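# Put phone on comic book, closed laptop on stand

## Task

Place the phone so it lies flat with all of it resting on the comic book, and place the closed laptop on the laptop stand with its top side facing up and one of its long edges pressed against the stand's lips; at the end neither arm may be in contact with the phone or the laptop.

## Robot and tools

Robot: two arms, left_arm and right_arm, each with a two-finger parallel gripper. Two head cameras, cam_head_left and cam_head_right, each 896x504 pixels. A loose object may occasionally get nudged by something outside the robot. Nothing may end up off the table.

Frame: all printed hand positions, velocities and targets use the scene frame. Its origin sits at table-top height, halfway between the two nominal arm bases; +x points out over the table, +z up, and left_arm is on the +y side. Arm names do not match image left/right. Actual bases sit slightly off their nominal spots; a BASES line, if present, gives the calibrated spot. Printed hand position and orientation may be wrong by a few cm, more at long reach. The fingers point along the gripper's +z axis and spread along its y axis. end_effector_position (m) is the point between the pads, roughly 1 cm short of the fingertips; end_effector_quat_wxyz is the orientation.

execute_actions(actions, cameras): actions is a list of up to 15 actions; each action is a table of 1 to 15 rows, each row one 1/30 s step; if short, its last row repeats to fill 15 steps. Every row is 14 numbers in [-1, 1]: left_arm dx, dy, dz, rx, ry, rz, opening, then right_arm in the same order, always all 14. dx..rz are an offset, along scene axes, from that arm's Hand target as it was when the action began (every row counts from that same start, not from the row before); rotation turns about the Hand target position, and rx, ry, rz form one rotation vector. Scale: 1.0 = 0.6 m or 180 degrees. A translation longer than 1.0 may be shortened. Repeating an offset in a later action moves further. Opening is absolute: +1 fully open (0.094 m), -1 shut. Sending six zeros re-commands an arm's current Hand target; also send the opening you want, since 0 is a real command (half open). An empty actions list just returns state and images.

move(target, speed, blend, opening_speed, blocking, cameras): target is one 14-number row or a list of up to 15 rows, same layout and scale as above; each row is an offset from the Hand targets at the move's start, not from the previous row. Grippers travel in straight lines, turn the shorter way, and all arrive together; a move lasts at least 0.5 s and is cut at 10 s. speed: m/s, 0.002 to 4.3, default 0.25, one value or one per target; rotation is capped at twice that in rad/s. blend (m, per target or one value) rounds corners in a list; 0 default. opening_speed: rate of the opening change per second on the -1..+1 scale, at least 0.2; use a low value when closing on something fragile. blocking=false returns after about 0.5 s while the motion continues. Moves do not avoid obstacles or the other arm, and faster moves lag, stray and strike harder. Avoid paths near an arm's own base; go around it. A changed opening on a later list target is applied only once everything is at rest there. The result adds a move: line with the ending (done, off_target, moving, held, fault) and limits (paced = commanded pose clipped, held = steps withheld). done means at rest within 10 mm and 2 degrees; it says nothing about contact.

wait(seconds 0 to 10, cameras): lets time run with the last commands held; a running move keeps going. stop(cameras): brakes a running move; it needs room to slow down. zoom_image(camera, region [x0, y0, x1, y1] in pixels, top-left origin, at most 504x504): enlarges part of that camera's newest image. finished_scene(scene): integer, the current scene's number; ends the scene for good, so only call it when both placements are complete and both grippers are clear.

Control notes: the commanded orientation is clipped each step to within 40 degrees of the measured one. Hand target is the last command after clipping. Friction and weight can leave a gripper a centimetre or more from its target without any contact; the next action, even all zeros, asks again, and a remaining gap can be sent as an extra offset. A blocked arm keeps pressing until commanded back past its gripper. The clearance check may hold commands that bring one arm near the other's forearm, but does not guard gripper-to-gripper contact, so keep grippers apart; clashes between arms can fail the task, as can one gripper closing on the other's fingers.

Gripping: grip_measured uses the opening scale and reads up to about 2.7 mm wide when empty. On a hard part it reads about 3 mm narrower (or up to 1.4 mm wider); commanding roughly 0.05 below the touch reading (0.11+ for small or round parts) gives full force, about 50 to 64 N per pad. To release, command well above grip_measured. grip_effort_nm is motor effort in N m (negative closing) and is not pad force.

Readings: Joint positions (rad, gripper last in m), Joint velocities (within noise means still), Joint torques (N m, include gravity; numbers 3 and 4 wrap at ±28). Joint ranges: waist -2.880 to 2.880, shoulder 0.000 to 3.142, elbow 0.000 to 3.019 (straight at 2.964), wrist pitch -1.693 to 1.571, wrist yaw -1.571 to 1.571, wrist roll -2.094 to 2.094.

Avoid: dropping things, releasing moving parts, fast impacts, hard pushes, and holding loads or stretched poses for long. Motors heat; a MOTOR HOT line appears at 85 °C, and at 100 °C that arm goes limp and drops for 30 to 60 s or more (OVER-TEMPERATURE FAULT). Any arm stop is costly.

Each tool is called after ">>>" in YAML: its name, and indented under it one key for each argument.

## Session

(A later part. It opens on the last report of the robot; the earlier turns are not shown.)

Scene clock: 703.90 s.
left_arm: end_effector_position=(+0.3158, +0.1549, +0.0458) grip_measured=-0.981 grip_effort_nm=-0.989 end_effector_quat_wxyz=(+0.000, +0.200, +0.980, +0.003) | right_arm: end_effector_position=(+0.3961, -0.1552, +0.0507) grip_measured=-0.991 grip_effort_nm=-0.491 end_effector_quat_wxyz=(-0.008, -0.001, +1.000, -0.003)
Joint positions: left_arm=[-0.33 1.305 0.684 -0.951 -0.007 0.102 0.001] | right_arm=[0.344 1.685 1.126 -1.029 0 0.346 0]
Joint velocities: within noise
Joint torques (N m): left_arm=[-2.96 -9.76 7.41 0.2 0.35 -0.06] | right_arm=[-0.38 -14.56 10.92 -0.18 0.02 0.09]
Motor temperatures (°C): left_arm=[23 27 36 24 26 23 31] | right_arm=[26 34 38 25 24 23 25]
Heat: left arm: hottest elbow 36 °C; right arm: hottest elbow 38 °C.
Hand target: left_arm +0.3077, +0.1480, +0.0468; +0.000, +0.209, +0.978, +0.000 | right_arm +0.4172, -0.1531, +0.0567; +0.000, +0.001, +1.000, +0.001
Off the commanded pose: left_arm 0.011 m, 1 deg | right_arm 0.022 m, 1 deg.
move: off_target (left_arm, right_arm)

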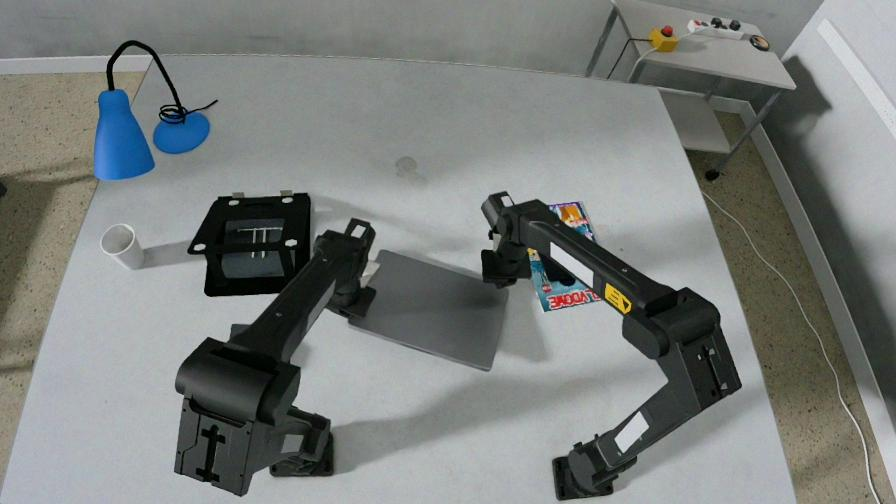

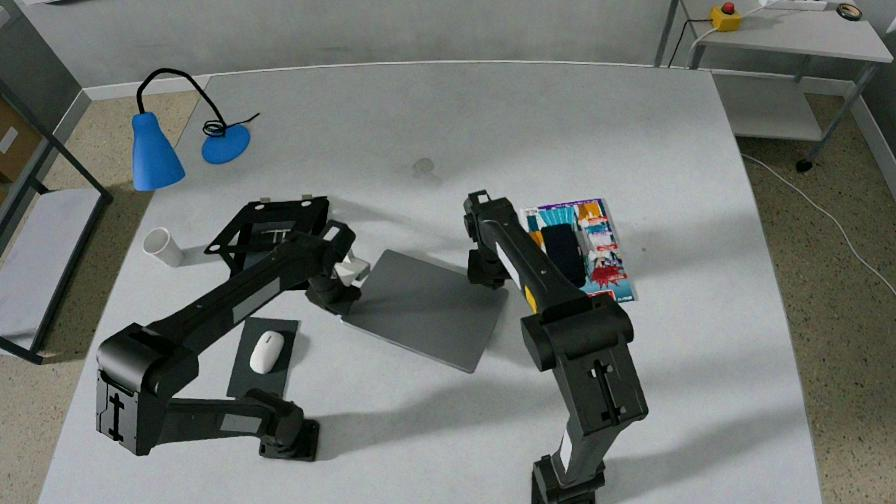

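>>> move:
  target:
    - [0,0,0.25,0,0,0,-1, 0,0,0.25,0,0,0,-1]
    - [0.417,-0.17,0.25,0,0,0,-1, -0.42,0.17,0.25,0,0,0,-1]
    - [0.417,-0.17,0,0,0,0,-1, -0.42,0.17,0.0,0,0,0,-1]
  speed: [0.15,0.2,0.12]

>>> zoom_image:
  camera: "cam_head_left"
  region: [330, 190, 570, 430]

>>> zoom_image:
  camera: "cam_head_right"
  region: [330, 190, 570, 430]

Scene clock: 714.83 s.
left_arm: end_effector_position=(+0.5608, +0.0538, +0.0527) grip_measured=-0.981 grip_effort_nm=-0.984 end_effector_quat_wxyz=(+0.000, +0.206, +0.979, +0.000) | right_arm: end_effector_position=(+0.1694, -0.0507, +0.0656) grip_measured=-0.991 grip_effort_nm=-0.496 end_effector_quat_wxyz=(+0.004, +0.002, +1.000, +0.008)
Joint positions: left_arm=[-0.37 1.927 1.486 -1.13 -0.001 0.074 0.001] | right_arm=[0.911 1.332 0.771 -0.992 -0.003 0.921 0]
Joint velocities: within noise
Joint torques (N m): left_arm=[-1.9 -19.31 8.76 0.85 0.05 -0.05] | right_arm=[1.32 -8.88 6.27 0.36 0.15 0.22]
Motor temperatures (°C): left_arm=[23 27 37 24 26 23 31] | right_arm=[26 35 40 25 24 23 25]
Heat: left arm: hottest elbow 37 °C; right arm: hottest elbow 40 °C.
Hand target: left_arm +0.5580, +0.0459, +0.0470; +0.000, +0.209, +0.978, +0.000 | right_arm +0.1651, -0.0511, +0.0568; +0.000, +0.001, +1.000, +0.001
Off the commanded pose: left_arm 0.010 m, 0 deg | right_arm 0.010 m, 1 deg.
move: done

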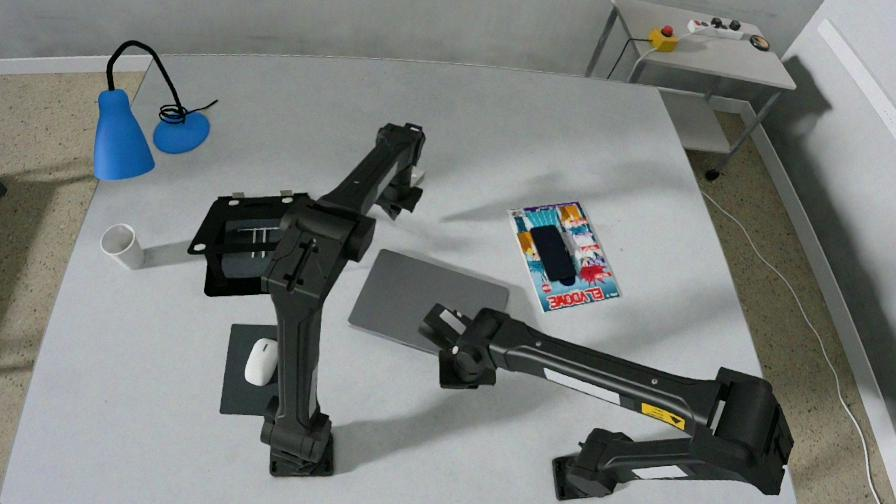

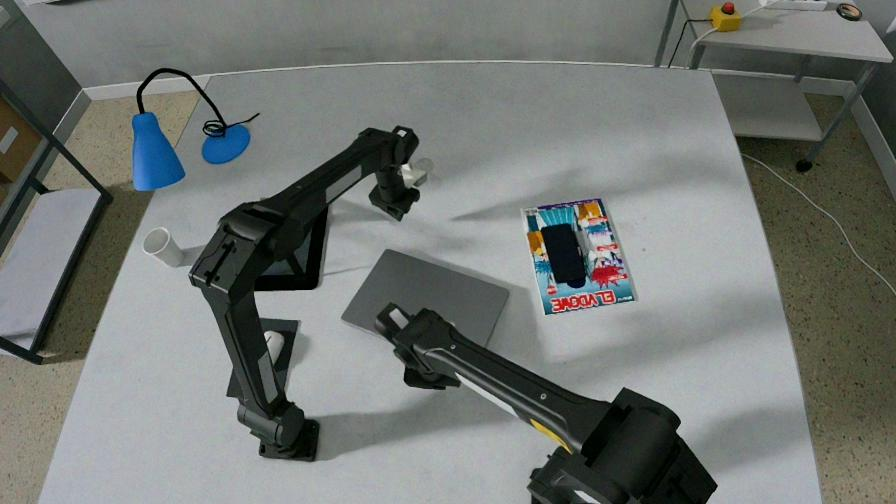

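Scaled by 2.100.

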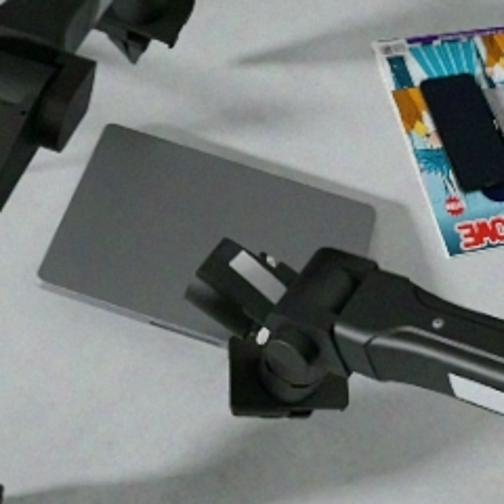

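Scaled by 2.100.

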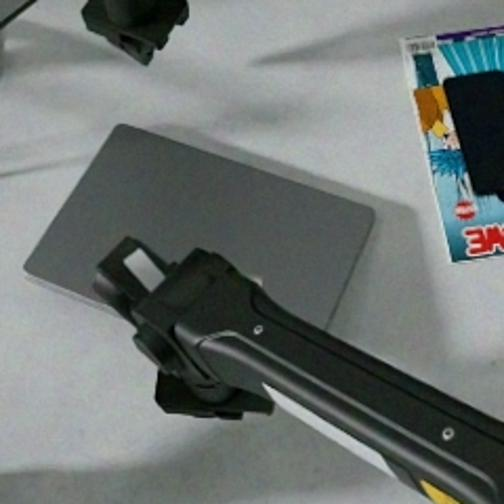

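>>> move:
  target:
    - [-0.163,0.035,0.0,0,0,0,-1, 0.117,-0.04,0.0,0,0,0,-1]
  speed: [0.07]

>>> zoom_image:
  camera: "cam_head_left"
  region: [330, 190, 570, 430]

>>> zoom_image:
  camera: "cam_head_right"
  region: [330, 190, 570, 430]

Scene clock: 721.53 s.
left_arm: end_effector_position=(+0.4626, +0.0737, +0.0396) grip_measured=-0.981 grip_effort_nm=-0.989 end_effector_quat_wxyz=(-0.013, +0.206, +0.978, +0.003) | right_arm: end_effector_position=(+0.2093, -0.0895, +0.0475) grip_measured=-0.991 grip_effort_nm=-0.496 end_effector_quat_wxyz=(-0.017, -0.004, +1.000, -0.012)
Joint positions: left_arm=[-0.401 1.733 1.157 -1.022 -0.001 0.043 0.001] | right_arm=[0.739 1.398 0.777 -0.992 -0.005 0.737 0]
Joint velocities: within noise
Joint torques (N m): left_arm=[-2.49 -18.67 7.77 0.69 0.1 -0.05] | right_arm=[-0.79 -9 10.86 0.38 0.23 0.1]
Motor temperatures (°C): left_arm=[23 27 37 24 26 23 31] | right_arm=[26 34 39 25 24 23 25]
Heat: left arm: hottest elbow 37 °C; right arm: hottest elbow 39 °C.
Hand target: left_arm +0.4601, +0.0670, +0.0469; +0.000, +0.209, +0.978, +0.000 | right_arm +0.2353, -0.0752, +0.0567; +0.000, +0.001, +1.000, +0.001
Off the commanded pose: left_arm 0.010 m, 2 deg | right_arm 0.031 m, 2 deg.
move: off_target (right_arm)

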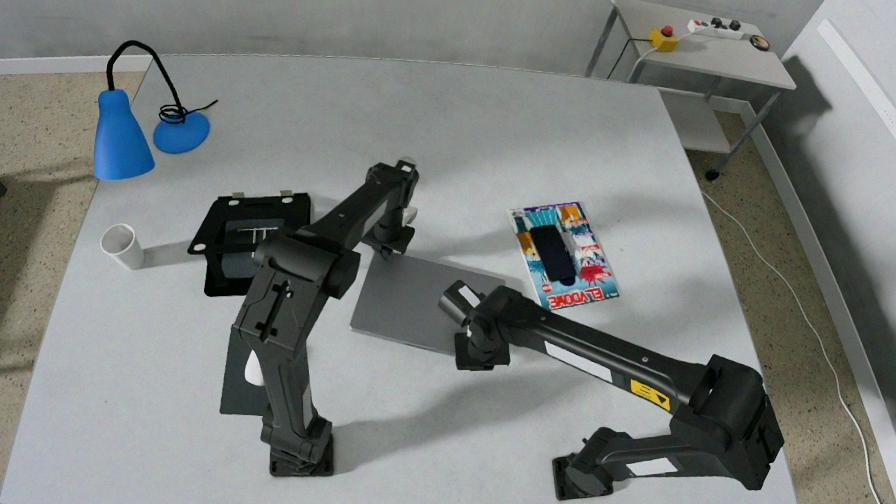

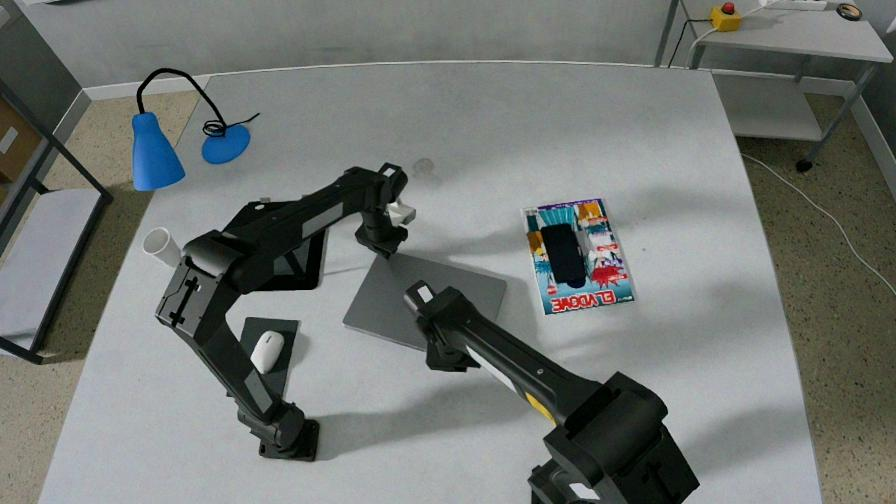

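Scaled by 2.100.

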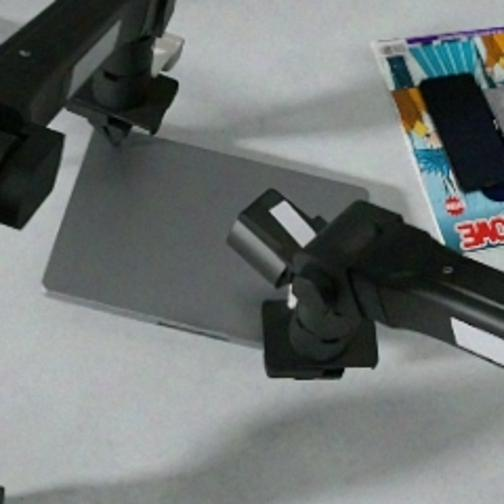

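Scaled by 2.100.

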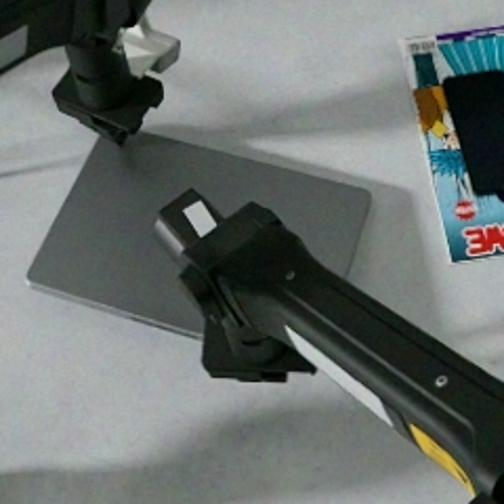

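>>> move:
  target:
    - [-0.06,0.01,0.0,0,0,0,-1, 0.07,-0.01,0.0,0,0,0,-1]
  speed: [0.07]

>>> zoom_image:
  camera: "cam_head_left"
  region: [330, 190, 570, 430]

Scene clock: 724.83 s.
left_arm: end_effector_position=(+0.4274, +0.0794, +0.0423) grip_measured=-0.981 grip_effort_nm=-0.989 end_effector_quat_wxyz=(-0.011, +0.206, +0.979, +0.002) | right_arm: end_effector_position=(+0.2481, -0.0955, +0.0449) grip_measured=-0.991 grip_effort_nm=-0.486 end_effector_quat_wxyz=(-0.020, -0.002, +1.000, -0.012)
Joint positions: left_arm=[-0.419 1.648 1.051 -0.996 -0.001 0.025 0.001] | right_arm=[0.651 1.472 0.846 -0.992 -0.005 0.652 0]
Joint velocities: within noise
Joint torques (N m): left_arm=[-2.37 -16.15 7.51 0.79 0.05 -0.08] | right_arm=[-0.62 -10.4 11.34 0.2 0.21 0.05]
Motor temperatures (°C): left_arm=[23 27 37 24 26 23 31] | right_arm=[26 34 40 25 24 23 25]
Heat: left arm: hottest elbow 37 °C; right arm: hottest elbow 40 °C.
Hand target: left_arm +0.4241, +0.0731, +0.0469; +0.000, +0.209, +0.978, +0.000 | right_arm +0.2772, -0.0810, +0.0566; +0.000, +0.000, +1.000, +0.001
Off the commanded pose: left_arm 0.009 m, 1 deg | right_arm 0.035 m, 3 deg.
move: off_target (right_arm)

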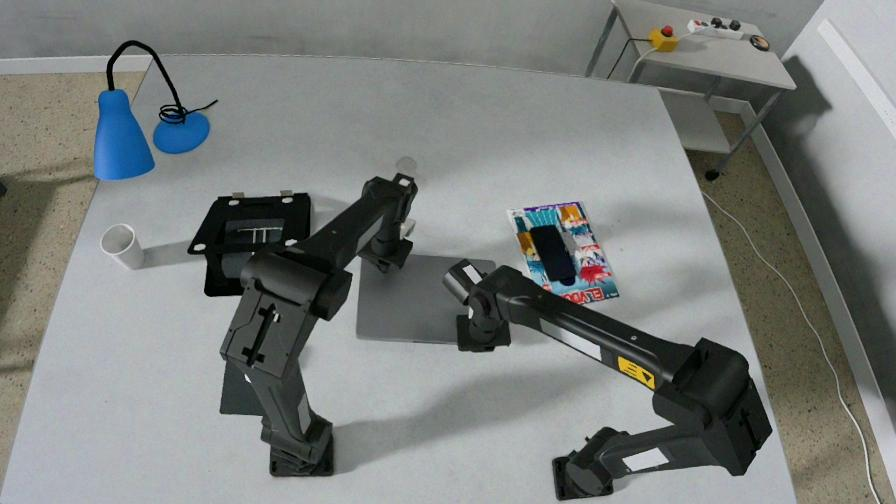

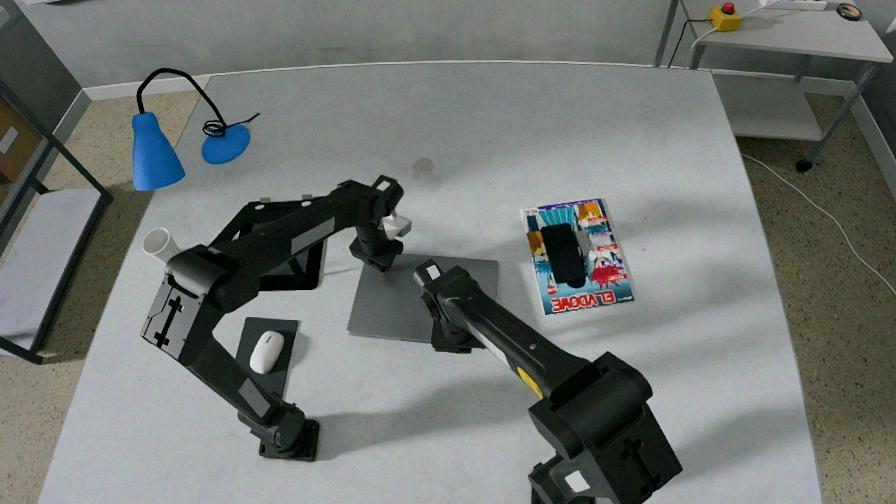

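Scaled by 2.100.

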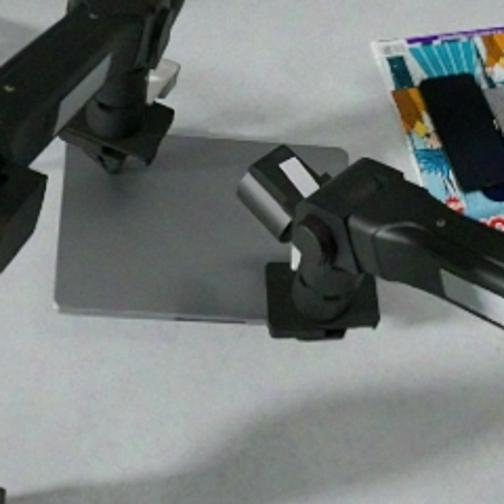

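>>> move:
  target:
    - [0,0,0.25,0,0,0,-1, -0.03,-0.02,0.0,0,0,0,-1]
    - [-0.05,0.35,0.3,0,0,0,-1, -0.1,-0.35,0.3,0,0,0,-1]
  speed: [0.1,0.2]

>>> zoom_image:
  camera: "cam_head_left"
  region: [320, 220, 520, 380]

>>> zoom_image:
  camera: "cam_head_right"
  region: [320, 220, 520, 380]

Scene clock: 736.00 s.
left_arm: end_effector_position=(+0.3995, +0.2798, +0.2216) grip_measured=-0.981 grip_effort_nm=-0.984 end_effector_quat_wxyz=(-0.003, +0.210, +0.978, +0.000) | right_arm: end_effector_position=(+0.2030, -0.2894, +0.2130) grip_measured=-0.991 grip_effort_nm=-0.491 end_effector_quat_wxyz=(-0.026, -0.002, +1.000, -0.003)
Joint positions: left_arm=[0.072 1.319 1.196 -1.454 -0.002 0.524 0.001] | right_arm=[0.084 0.972 0.911 -1.563 0.002 0.085 0]
Joint velocities: within noise
Joint torques (N m): left_arm=[-1.03 -12.81 10.13 -0.18 0.05 0.08] | right_arm=[-0.38 -6.07 12.66 -0.31 -0.04 0.1]
Motor temperatures (°C): left_arm=[23 28 37 24 26 23 31] | right_arm=[26 34 41 25 24 23 25]
Heat: left arm: hottest elbow 37 °C; right arm: hottest elbow 41 °C.
Hand target: left_arm +0.3941, +0.2831, +0.2270; +0.000, +0.209, +0.978, +0.000 | right_arm +0.2172, -0.2911, +0.2367; +0.000, +0.000, +1.000, +0.001
Off the commanded pose: left_arm 0.008 m, 0 deg | right_arm 0.028 m, 3 deg.
move: off_target (right_arm)

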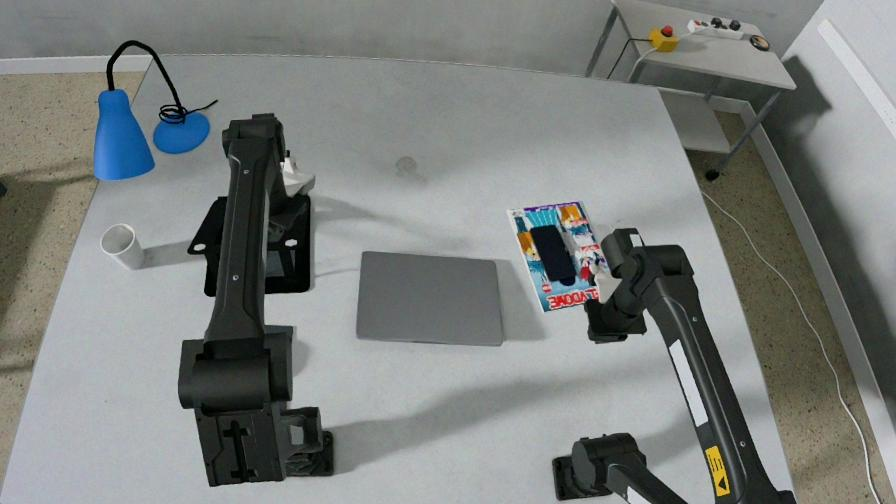

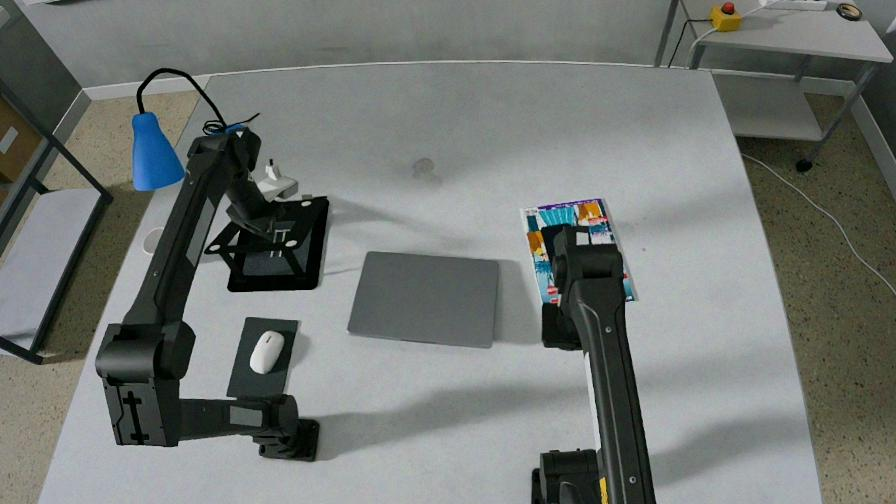

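Scaled by 2.520.

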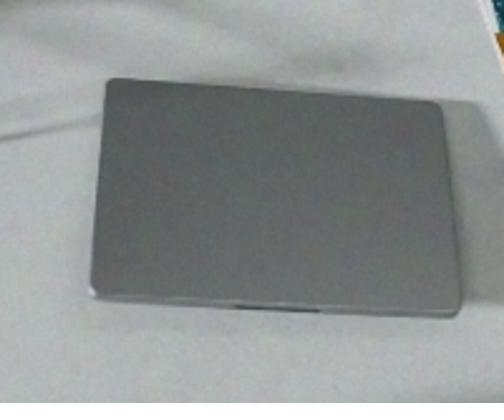

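Scaled by 2.520.

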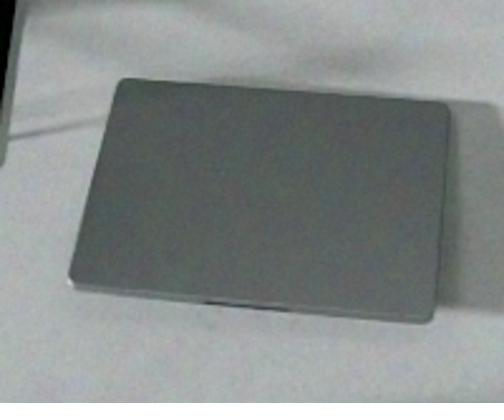

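>>> move:
  target:
    - [-0.24,-0.17,0,0,0,0,-1, 0.25,0.38,0.0,0,0,0,-1]
    - [-0.24,-0.17,-0.36,0,0,0,-1, 0.25,0.38,-0.26,0,0,0,-1]
  speed: [0.2,0.1]

>>> move:
  target: [0,0,-0.03,0,0,0,-1, 0,0,-0.025,0,0,0,-1]
  speed: 0.04
  cameras: []

>>> move:
  target: [0,0,-0.025,0,0,0,-1, 0,0,-0.025,0,0,0,-1]
  speed: 0.04
  cameras: []

>>> move:
  target: [0,0,-0.025,0,0,0,-1, 0,0,-0.025,0,0,0,-1]
  speed: 0.04

>>> zoom_image:
  camera: "cam_head_left"
  region: [320, 220, 520, 380]

Scene clock: 748.33 s.
left_arm: end_effector_position=(+0.2529, +0.1838, +0.0158) grip_measured=-0.981 grip_effort_nm=-0.984 end_effector_quat_wxyz=(+0.003, +0.206, +0.979, -0.001) | right_arm: end_effector_position=(+0.3712, -0.0649, +0.0949) grip_measured=-0.991 grip_effort_nm=-0.496 end_effector_quat_wxyz=(+0.009, +0.001, +1.000, +0.007)
Joint positions: left_arm=[-0.285 1.164 0.473 -0.874 0.002 0.159 0.001] | right_arm=[0.543 1.645 1.205 -1.109 -0.003 0.55 0]
Joint velocities: within noise
Joint torques (N m): left_arm=[-2.02 -5.25 7.41 0.72 -0.02 -0.05] | right_arm=[1.08 -14.62 6.64 0.54 0.13 0.22]
Motor temperatures (°C): left_arm=[23 27 37 24 26 23 31] | right_arm=[26 34 42 25 24 23 25]
Heat: left arm: hottest elbow 37 °C; right arm: hottest elbow 42 °C.
Hand target: left_arm +0.2501, +0.1810, +0.0110; +0.000, +0.209, +0.978, +0.000 | right_arm +0.3672, -0.0632, +0.0806; +0.000, +0.001, +1.000, +0.001
Off the commanded pose: left_arm 0.006 m, 1 deg | right_arm 0.015 m, 1 deg.
move: off_target (right_arm)

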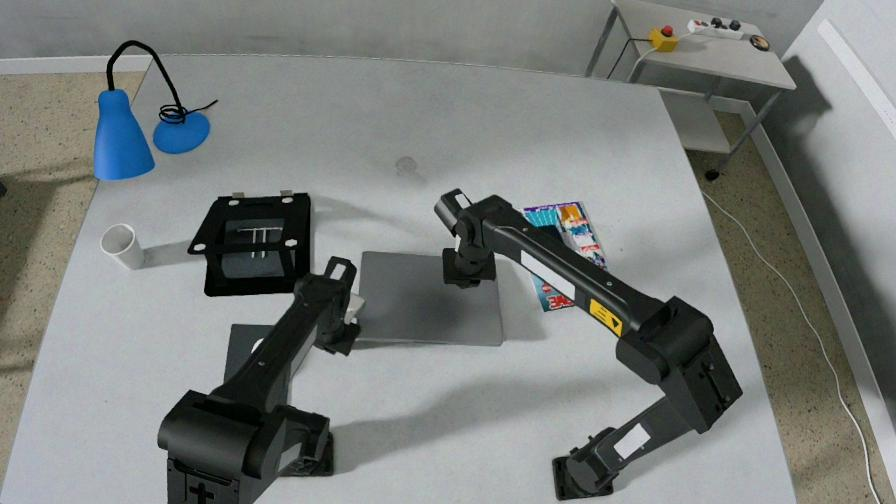

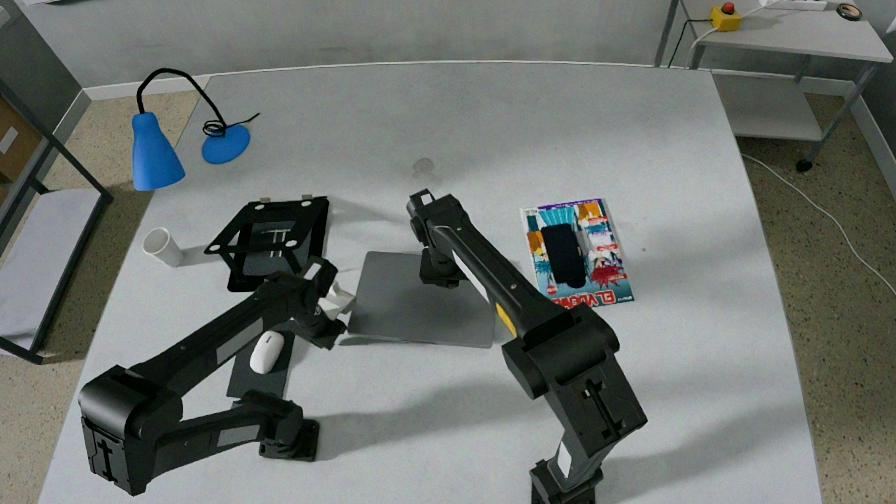

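Scene clock: 749.30 s.
left_arm: end_effector_position=(+0.2547, +0.1833, +0.0088) grip_measured=-0.981 grip_effort_nm=-0.984 end_effector_quat_wxyz=(+0.006, +0.206, +0.979, -0.001) | right_arm: end_effector_position=(+0.3719, -0.0645, +0.0808) grip_measured=-0.991 grip_effort_nm=-0.496 end_effector_quat_wxyz=(+0.010, +0.001, +1.000, +0.008)
Joint positions: left_arm=[-0.285 1.185 0.463 -0.838 0.002 0.159 0.001] | right_arm=[0.543 1.662 1.186 -1.07 -0.003 0.55 0]
Joint velocities: within noise
Joint torques (N m): left_arm=[-2.43 -3.49 5.82 2.19 -0.01 -0.06] | right_arm=[1.03 -14.92 6.52 0.54 0.13 0.21]
Motor temperatures (°C): left_arm=[23 27 37 24 26 23 31] | right_arm=[26 34 42 25 24 23 25]
Heat: left arm: hottest elbow 37 °C; right arm: hottest elbow 42 °C.
Hand target: left_arm +0.2500, +0.1810, -0.0071; +0.000, +0.209, +0.978, +0.000 | right_arm +0.3672, -0.0632, +0.0656; +0.000, +0.001, +1.000, +0.001
Off the commanded pose: left_arm 0.017 m, 1 deg | right_arm 0.016 m, 1 deg.
move: off_target (left_arm, right_arm)
No camera images: "cameras" was empty.

Scene clock: 750.27 s.
left_arm: end_effector_position=(+0.2538, +0.1836, +0.0075) grip_measured=-0.981 grip_effort_nm=-0.984 end_effector_quat_wxyz=(+0.006, +0.206, +0.979, -0.001) | right_arm: end_effector_position=(+0.3723, -0.0643, +0.0657) grip_measured=-0.991 grip_effort_nm=-0.496 end_effector_quat_wxyz=(+0.010, +0.001, +1.000, +0.008)
Joint positions: left_arm=[-0.285 1.185 0.459 -0.832 0.002 0.159 0.001] | right_arm=[0.543 1.682 1.168 -1.032 -0.003 0.55 0]
Joint velocities: within noise
Joint torques (N m): left_arm=[-2.78 -0.79 4.19 3.69 -0.07 -0.06] | right_arm=[1.03 -15.03 6.39 0.53 0.13 0.22]
Motor temperatures (°C): left_arm=[23 27 37 24 26 23 31] | right_arm=[26 34 42 25 24 23 25]
Heat: left arm: hottest elbow 37 °C; right arm: hottest elbow 42 °C.
Hand target: left_arm +0.2501, +0.1810, -0.0220; +0.000, +0.209, +0.978, +0.000 | right_arm +0.3673, -0.0631, +0.0507; +0.000, +0.001, +1.000, +0.001
Off the commanded pose: left_arm 0.030 m, 1 deg | right_arm 0.016 m, 1 deg.
move: off_target (left_arm, right_arm)
No camera images: "cameras" was empty.

Scene clock: 751.27 s.
left_arm: end_effector_position=(+0.2533, +0.1837, +0.0067) grip_measured=-0.981 grip_effort_nm=-0.984 end_effector_quat_wxyz=(+0.006, +0.206, +0.979, -0.001) | right_arm: end_effector_position=(+0.3728, -0.0640, +0.0509) grip_measured=-0.991 grip_effort_nm=-0.491 end_effector_quat_wxyz=(+0.010, +0.001, +1.000, +0.008)
Joint positions: left_arm=[-0.285 1.185 0.456 -0.829 0.002 0.159 0.001] | right_arm=[0.543 1.703 1.151 -0.994 -0.003 0.55 0]
Joint velocities: within noise
Joint torques (N m): left_arm=[-2.02 0.79 2.73 5.12 -0.04 -0.08] | right_arm=[1.08 -15.15 6.34 0.53 0.13 0.22]
Motor temperatures (°C): left_arm=[23 27 37 24 26 23 31] | right_arm=[26 34 41 25 24 23 25]
Heat: left arm: hottest elbow 37 °C; right arm: hottest elbow 41 °C.
Hand target: left_arm +0.2501, +0.1810, -0.0371; +0.000, +0.209, +0.978, +0.000 | right_arm +0.3672, -0.0632, +0.0357; +0.000, +0.001, +1.000, +0.001
Off the commanded pose: left_arm 0.044 m, 1 deg | right_arm 0.016 m, 1 deg.
move: off_target (left_arm, right_arm)

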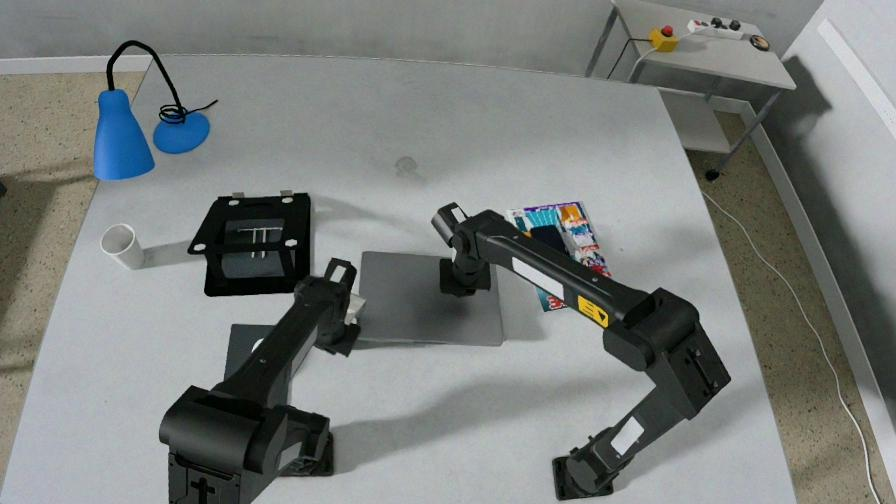

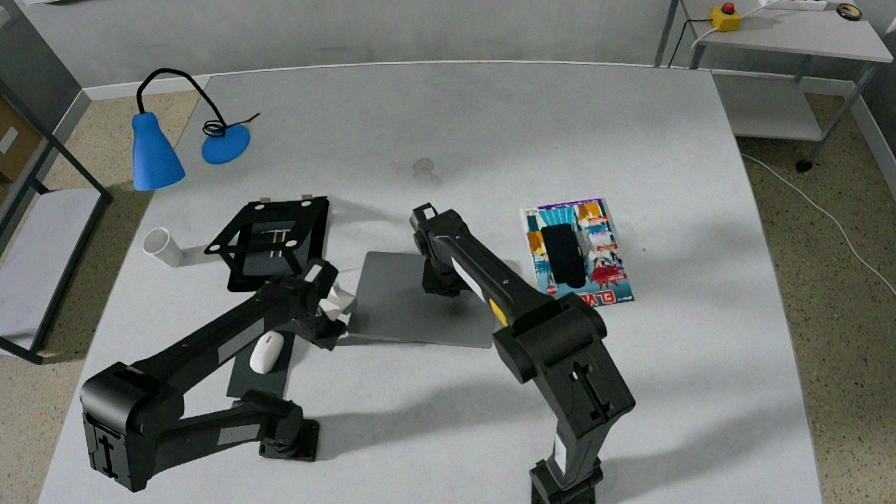

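Scaled by 2.520.

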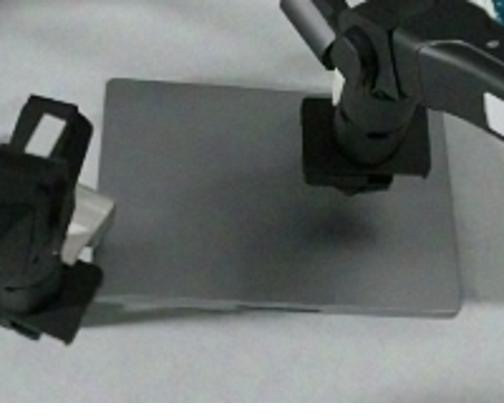

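>>> move:
  target: [0,0,0.1,0,0,0,-1, 0,0,-0.02,0,0,0,-1]
  speed: 0.04
  cameras: []

>>> move:
  target: [0,0,0,0,0,0,-1, 0,0,-0.02,0,0,0,-1]
  speed: 0.04
  cameras: []

>>> move:
  target: [0,0,0,0,0,0,-1, 0,0,-0.02,0,0,0,-1]
  speed: 0.04

>>> zoom_image:
  camera: "cam_head_left"
  region: [320, 220, 520, 380]

Scene clock: 756.53 s.
left_arm: end_effector_position=(+0.2395, +0.1873, +0.0122) grip_measured=-0.981 grip_effort_nm=-0.984 end_effector_quat_wxyz=(-0.015, +0.206, +0.978, +0.000) | right_arm: end_effector_position=(+0.3750, -0.0627, +0.0443) grip_measured=-0.991 grip_effort_nm=-0.491 end_effector_quat_wxyz=(+0.015, +0.001, +1.000, +0.011)
Joint positions: left_arm=[-0.285 1.158 0.455 -0.899 0.002 0.159 0.001] | right_arm=[0.543 1.713 1.144 -0.966 -0.003 0.55 0]
Joint velocities: within noise
Joint torques (N m): left_arm=[-2.2 -7.12 10.55 -0.12 -0.05 -0.06] | right_arm=[1.03 -14.68 5.76 0.62 0.12 0.22]
Motor temperatures (°C): left_arm=[23 27 37 24 26 23 31] | right_arm=[26 34 40 25 24 23 25]
Heat: left arm: hottest elbow 37 °C; right arm: hottest elbow 40 °C.
Hand target: left_arm +0.2501, +0.1809, +0.0229; +0.000, +0.209, +0.978, +0.000 | right_arm +0.3673, -0.0631, +0.0237; +0.000, +0.001, +1.000, +0.001
Off the commanded pose: left_arm 0.016 m, 2 deg | right_arm 0.022 m, 2 deg.
move: off_target (left_arm, right_arm)
No camera images: "cameras" was empty.

Scene clock: 757.23 s.
left_arm: end_effector_position=(+0.2395, +0.1872, +0.0122) grip_measured=-0.981 grip_effort_nm=-0.984 end_effector_quat_wxyz=(-0.015, +0.206, +0.978, +0.000) | right_arm: end_effector_position=(+0.3751, -0.0627, +0.0425) grip_measured=-0.991 grip_effort_nm=-0.496 end_effector_quat_wxyz=(+0.017, +0.001, +1.000, +0.012)
Joint positions: left_arm=[-0.285 1.157 0.455 -0.899 0.002 0.159 0.001] | right_arm=[0.543 1.713 1.138 -0.955 -0.002 0.55 0]
Joint velocities: within noise
Joint torques (N m): left_arm=[-2.43 -6.48 10.43 0.02 0 -0.07] | right_arm=[1.08 -12.98 5.31 1.22 0.11 0.22]
Motor temperatures (°C): left_arm=[23 27 37 24 26 23 31] | right_arm=[26 34 40 25 24 23 25]
Heat: left arm: hottest elbow 37 °C; right arm: hottest elbow 40 °C.
Hand target: left_arm +0.2501, +0.1809, +0.0230; +0.000, +0.209, +0.978, +0.000 | right_arm +0.3673, -0.0632, +0.0117; +0.000, +0.001, +1.000, +0.001
Off the commanded pose: left_arm 0.016 m, 2 deg | right_arm 0.032 m, 2 deg.
move: off_target (left_arm, right_arm)
No camera images: "cameras" was empty.

Scene clock: 757.93 s.
left_arm: end_effector_position=(+0.2395, +0.1872, +0.0122) grip_measured=-0.981 grip_effort_nm=-0.989 end_effector_quat_wxyz=(-0.015, +0.206, +0.978, +0.000) | right_arm: end_effector_position=(+0.3749, -0.0629, +0.0409) grip_measured=-0.991 grip_effort_nm=-0.491 end_effector_quat_wxyz=(+0.018, +0.001, +1.000, +0.013)
Joint positions: left_arm=[-0.285 1.157 0.455 -0.899 0.002 0.159 0.001] | right_arm=[0.543 1.713 1.133 -0.947 -0.002 0.55 0]
Joint velocities: within noise
Joint torques (N m): left_arm=[-2.43 -7.36 10.41 -0.06 -0.02 -0.07] | right_arm=[0.97 -11.87 4.6 2.07 0.11 0.22]
Motor temperatures (°C): left_arm=[23 27 37 24 26 23 31] | right_arm=[26 34 40 25 24 23 25]
Heat: left arm: hottest elbow 37 °C; right arm: hottest elbow 40 °C.
Hand target: left_arm +0.2501, +0.1809, +0.0229; +0.000, +0.209, +0.978, +0.000 | right_arm +0.3673, -0.0631, -0.0002; +0.000, +0.001, +1.000, +0.001
Off the commanded pose: left_arm 0.016 m, 2 deg | right_arm 0.042 m, 3 deg.
move: off_target (left_arm, right_arm)

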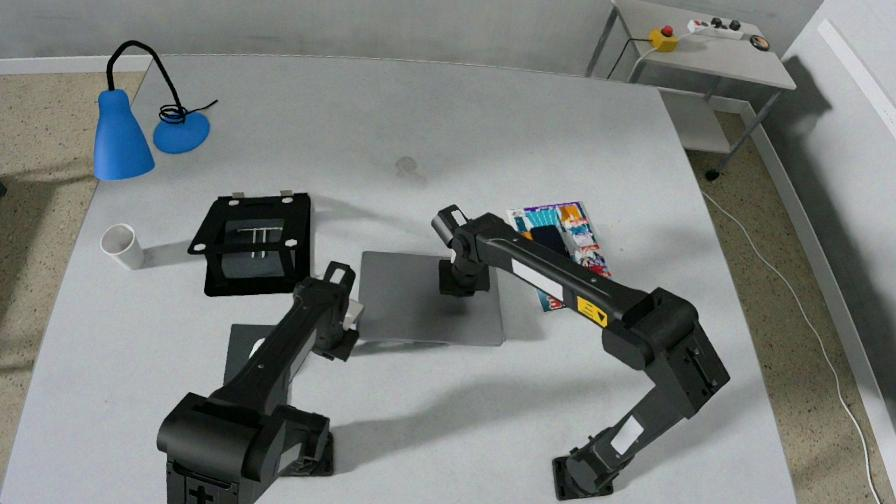

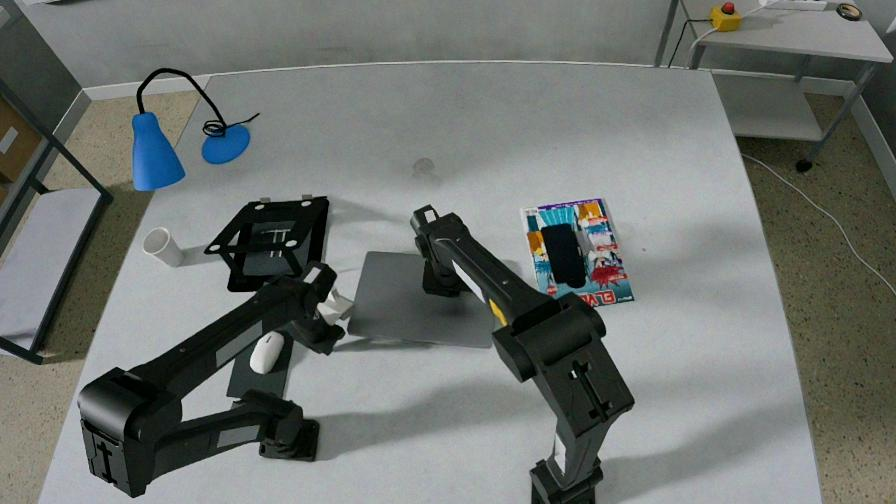

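Scaled by 2.520.

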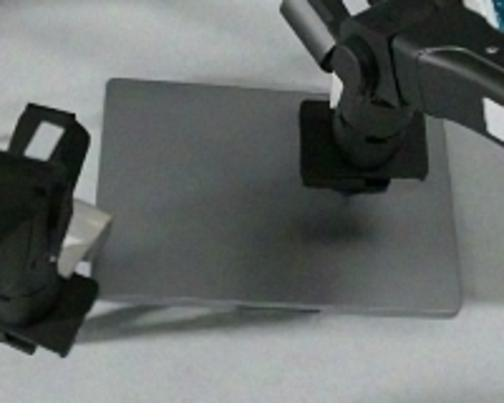

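>>> move:
  target:
    - [0,0,0.15,0,0,0,-1, 0,0,0.25,0,0,0,-1]
    - [-0.1,-0.168,0.15,0,0,0,-1, -0.28,-0.02,0.25,0,0,0,-1]
    - [-0.1,-0.168,0.03,0,0,0,-1, -0.28,-0.02,0.07,0,0,0,-1]
  speed: [0.12,0.2,0.12]

>>> zoom_image:
  camera: "cam_head_left"
  region: [320, 220, 520, 420]

>>> zoom_image:
  camera: "cam_head_right"
  region: [320, 220, 520, 420]

Scene clock: 779.63 s.
left_arm: end_effector_position=(+0.1837, +0.1121, +0.0918) grip_measured=-0.981 grip_effort_nm=-0.984 end_effector_quat_wxyz=(-0.027, +0.238, +0.971, +0.002) | right_arm: end_effector_position=(+0.2074, -0.0716, +0.1518) grip_measured=-0.991 grip_effort_nm=-0.486 end_effector_quat_wxyz=(+0.004, +0.002, +1.000, +0.006)
Joint positions: left_arm=[-0.716 0.956 0.576 -1.24 0.02 -0.206 0.001] | right_arm=[0.783 1.25 0.948 -1.254 -0.003 0.792 0]
Joint velocities: within noise
Joint torques (N m): left_arm=[0.03 -4.48 9.66 0.35 -0.08 0.1] | right_arm=[1.2 -11.05 6.84 -0.18 0.14 0.23]
Motor temperatures (°C): left_arm=[23 26 38 24 26 23 31] | right_arm=[26 35 38 25 24 23 26]
Heat: left arm: hottest elbow 38 °C; right arm: hottest elbow 38 °C.
Hand target: left_arm +0.1859, +0.1147, +0.0918; -0.026, +0.235, +0.972, +0.002 (not the last commanded pose) | right_arm +0.1993, -0.0751, +0.1496; +0.000, +0.000, +1.000, +0.001 (not the last commanded pose)
Off the commanded pose: left_arm 0.060 m, 5 deg | right_arm 0.110 m, 1 deg.
move: held (left_arm; a check stopped the path), off_target (right_arm; braked when a check withheld steps of left_arm); path passed 2 of 3 targets; limits=held
pose unreachable (left arm): on one or more control steps of this call, first in action 0 (counted from 0), this arm could not follow its commanded pose, so it was not sent that pose on those steps. It may still have moved: this result reports where it is.
cause: moving toward the commanded pose would bring a part of the arm too close to another arm (this arm's wrist (the part past joint 4) and the right arm's wrist (the part past joint 4), along the way the arms are being sent, or toward where that arm still pushes).

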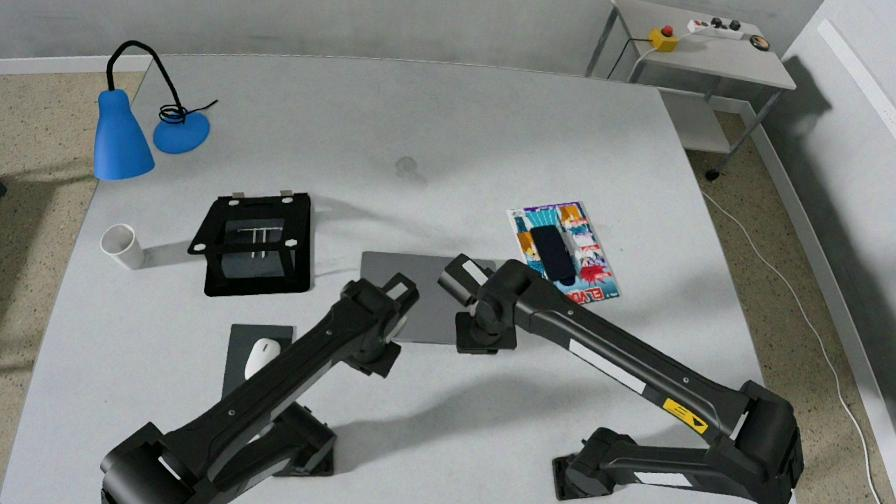

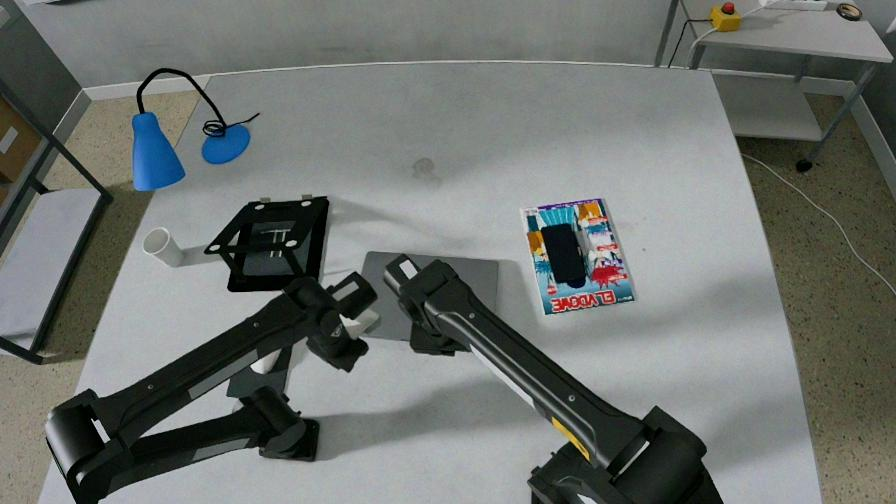

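Scaled by 2.520.

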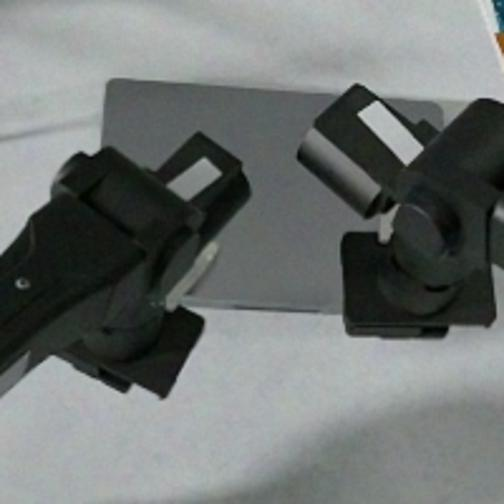

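Scaled by 2.520.

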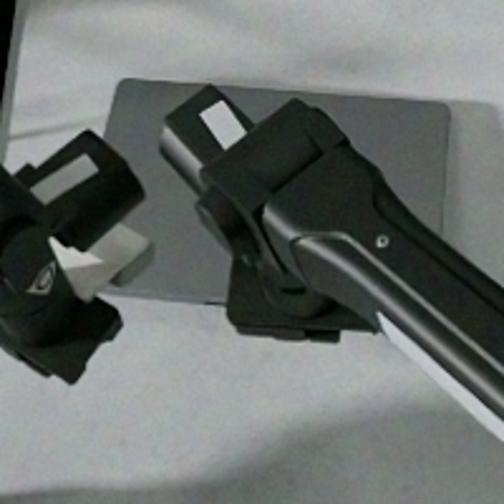

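>>> move:
  target:
    - [0,0,0.08,0,0,0,-1, 0.05,-0.5,0.2,0,0,0,-1]
  speed: [0.25]
  cameras: []

>>> move:
  target:
    - [0,-0.2,0.0,0,0,0,-1, 0.0,0.0,0,0,0,0,-1]
    - [0,-0.2,-0.18,0,0,0,-1, 0.0,0.0,0,0,0,0,-1]
  speed: [0.15]

>>> zoom_image:
  camera: "cam_head_left"
  region: [320, 220, 520, 420]

>>> zoom_image:
  camera: "cam_head_right"
  region: [320, 220, 520, 420]

Scene clock: 786.03 s.
left_arm: end_effector_position=(+0.1670, +0.1258, +0.1138) grip_measured=-0.981 grip_effort_nm=-0.984 end_effector_quat_wxyz=(-0.057, +0.238, +0.969, +0.017) | right_arm: end_effector_position=(+0.2162, -0.3688, +0.2491) grip_measured=-0.991 grip_effort_nm=-0.491 end_effector_quat_wxyz=(-0.019, -0.002, +1.000, +0.004)
Joint positions: left_arm=[-0.716 0.912 0.61 -1.386 0.02 -0.206 0.001] | right_arm=[-0.24 1.015 1.033 -1.627 0.002 -0.239 0]
Joint velocities: within noise
Joint torques (N m): left_arm=[-0.44 -4.89 15.97 -0.43 -0.15 0.08] | right_arm=[-0.44 -5.19 12.72 -0.24 -0.05 0.04]
Motor temperatures (°C): left_arm=[23 26 38 24 26 23 31] | right_arm=[26 35 38 25 24 23 26]
Heat: left arm: hottest elbow 38 °C; right arm: hottest elbow 38 °C.
Hand target: left_arm +0.1859, +0.1146, +0.1398; -0.026, +0.235, +0.972, +0.002 | right_arm +0.2293, -0.3751, +0.2697; +0.000, +0.000, +1.000, +0.001
Off the commanded pose: left_arm 0.034 m, 4 deg | right_arm 0.025 m, 2 deg.
move: off_target (left_arm, right_arm)
No camera images: "cameras" was empty.

speed must be one number or one for each of the 2 targets, got a list of 1; nothing of the call was run

Scaled by 2.520.

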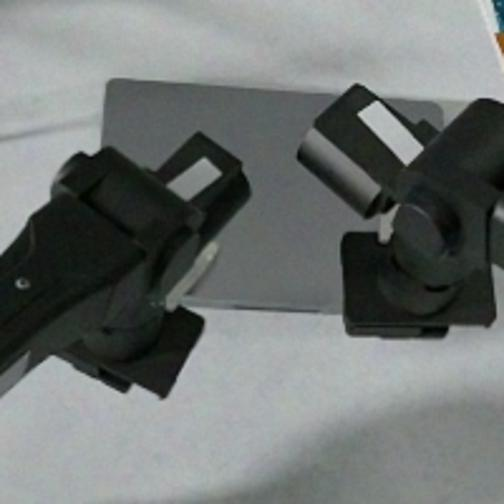

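Scaled by 2.520.

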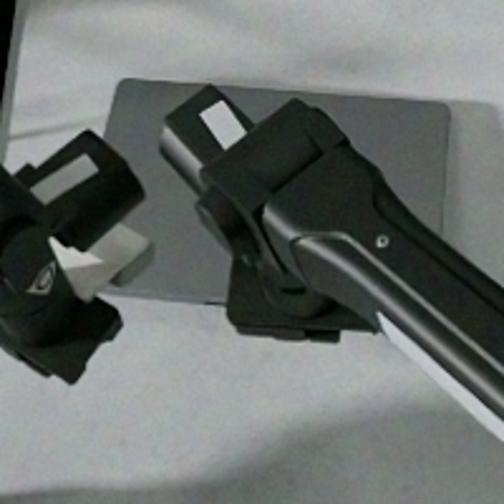

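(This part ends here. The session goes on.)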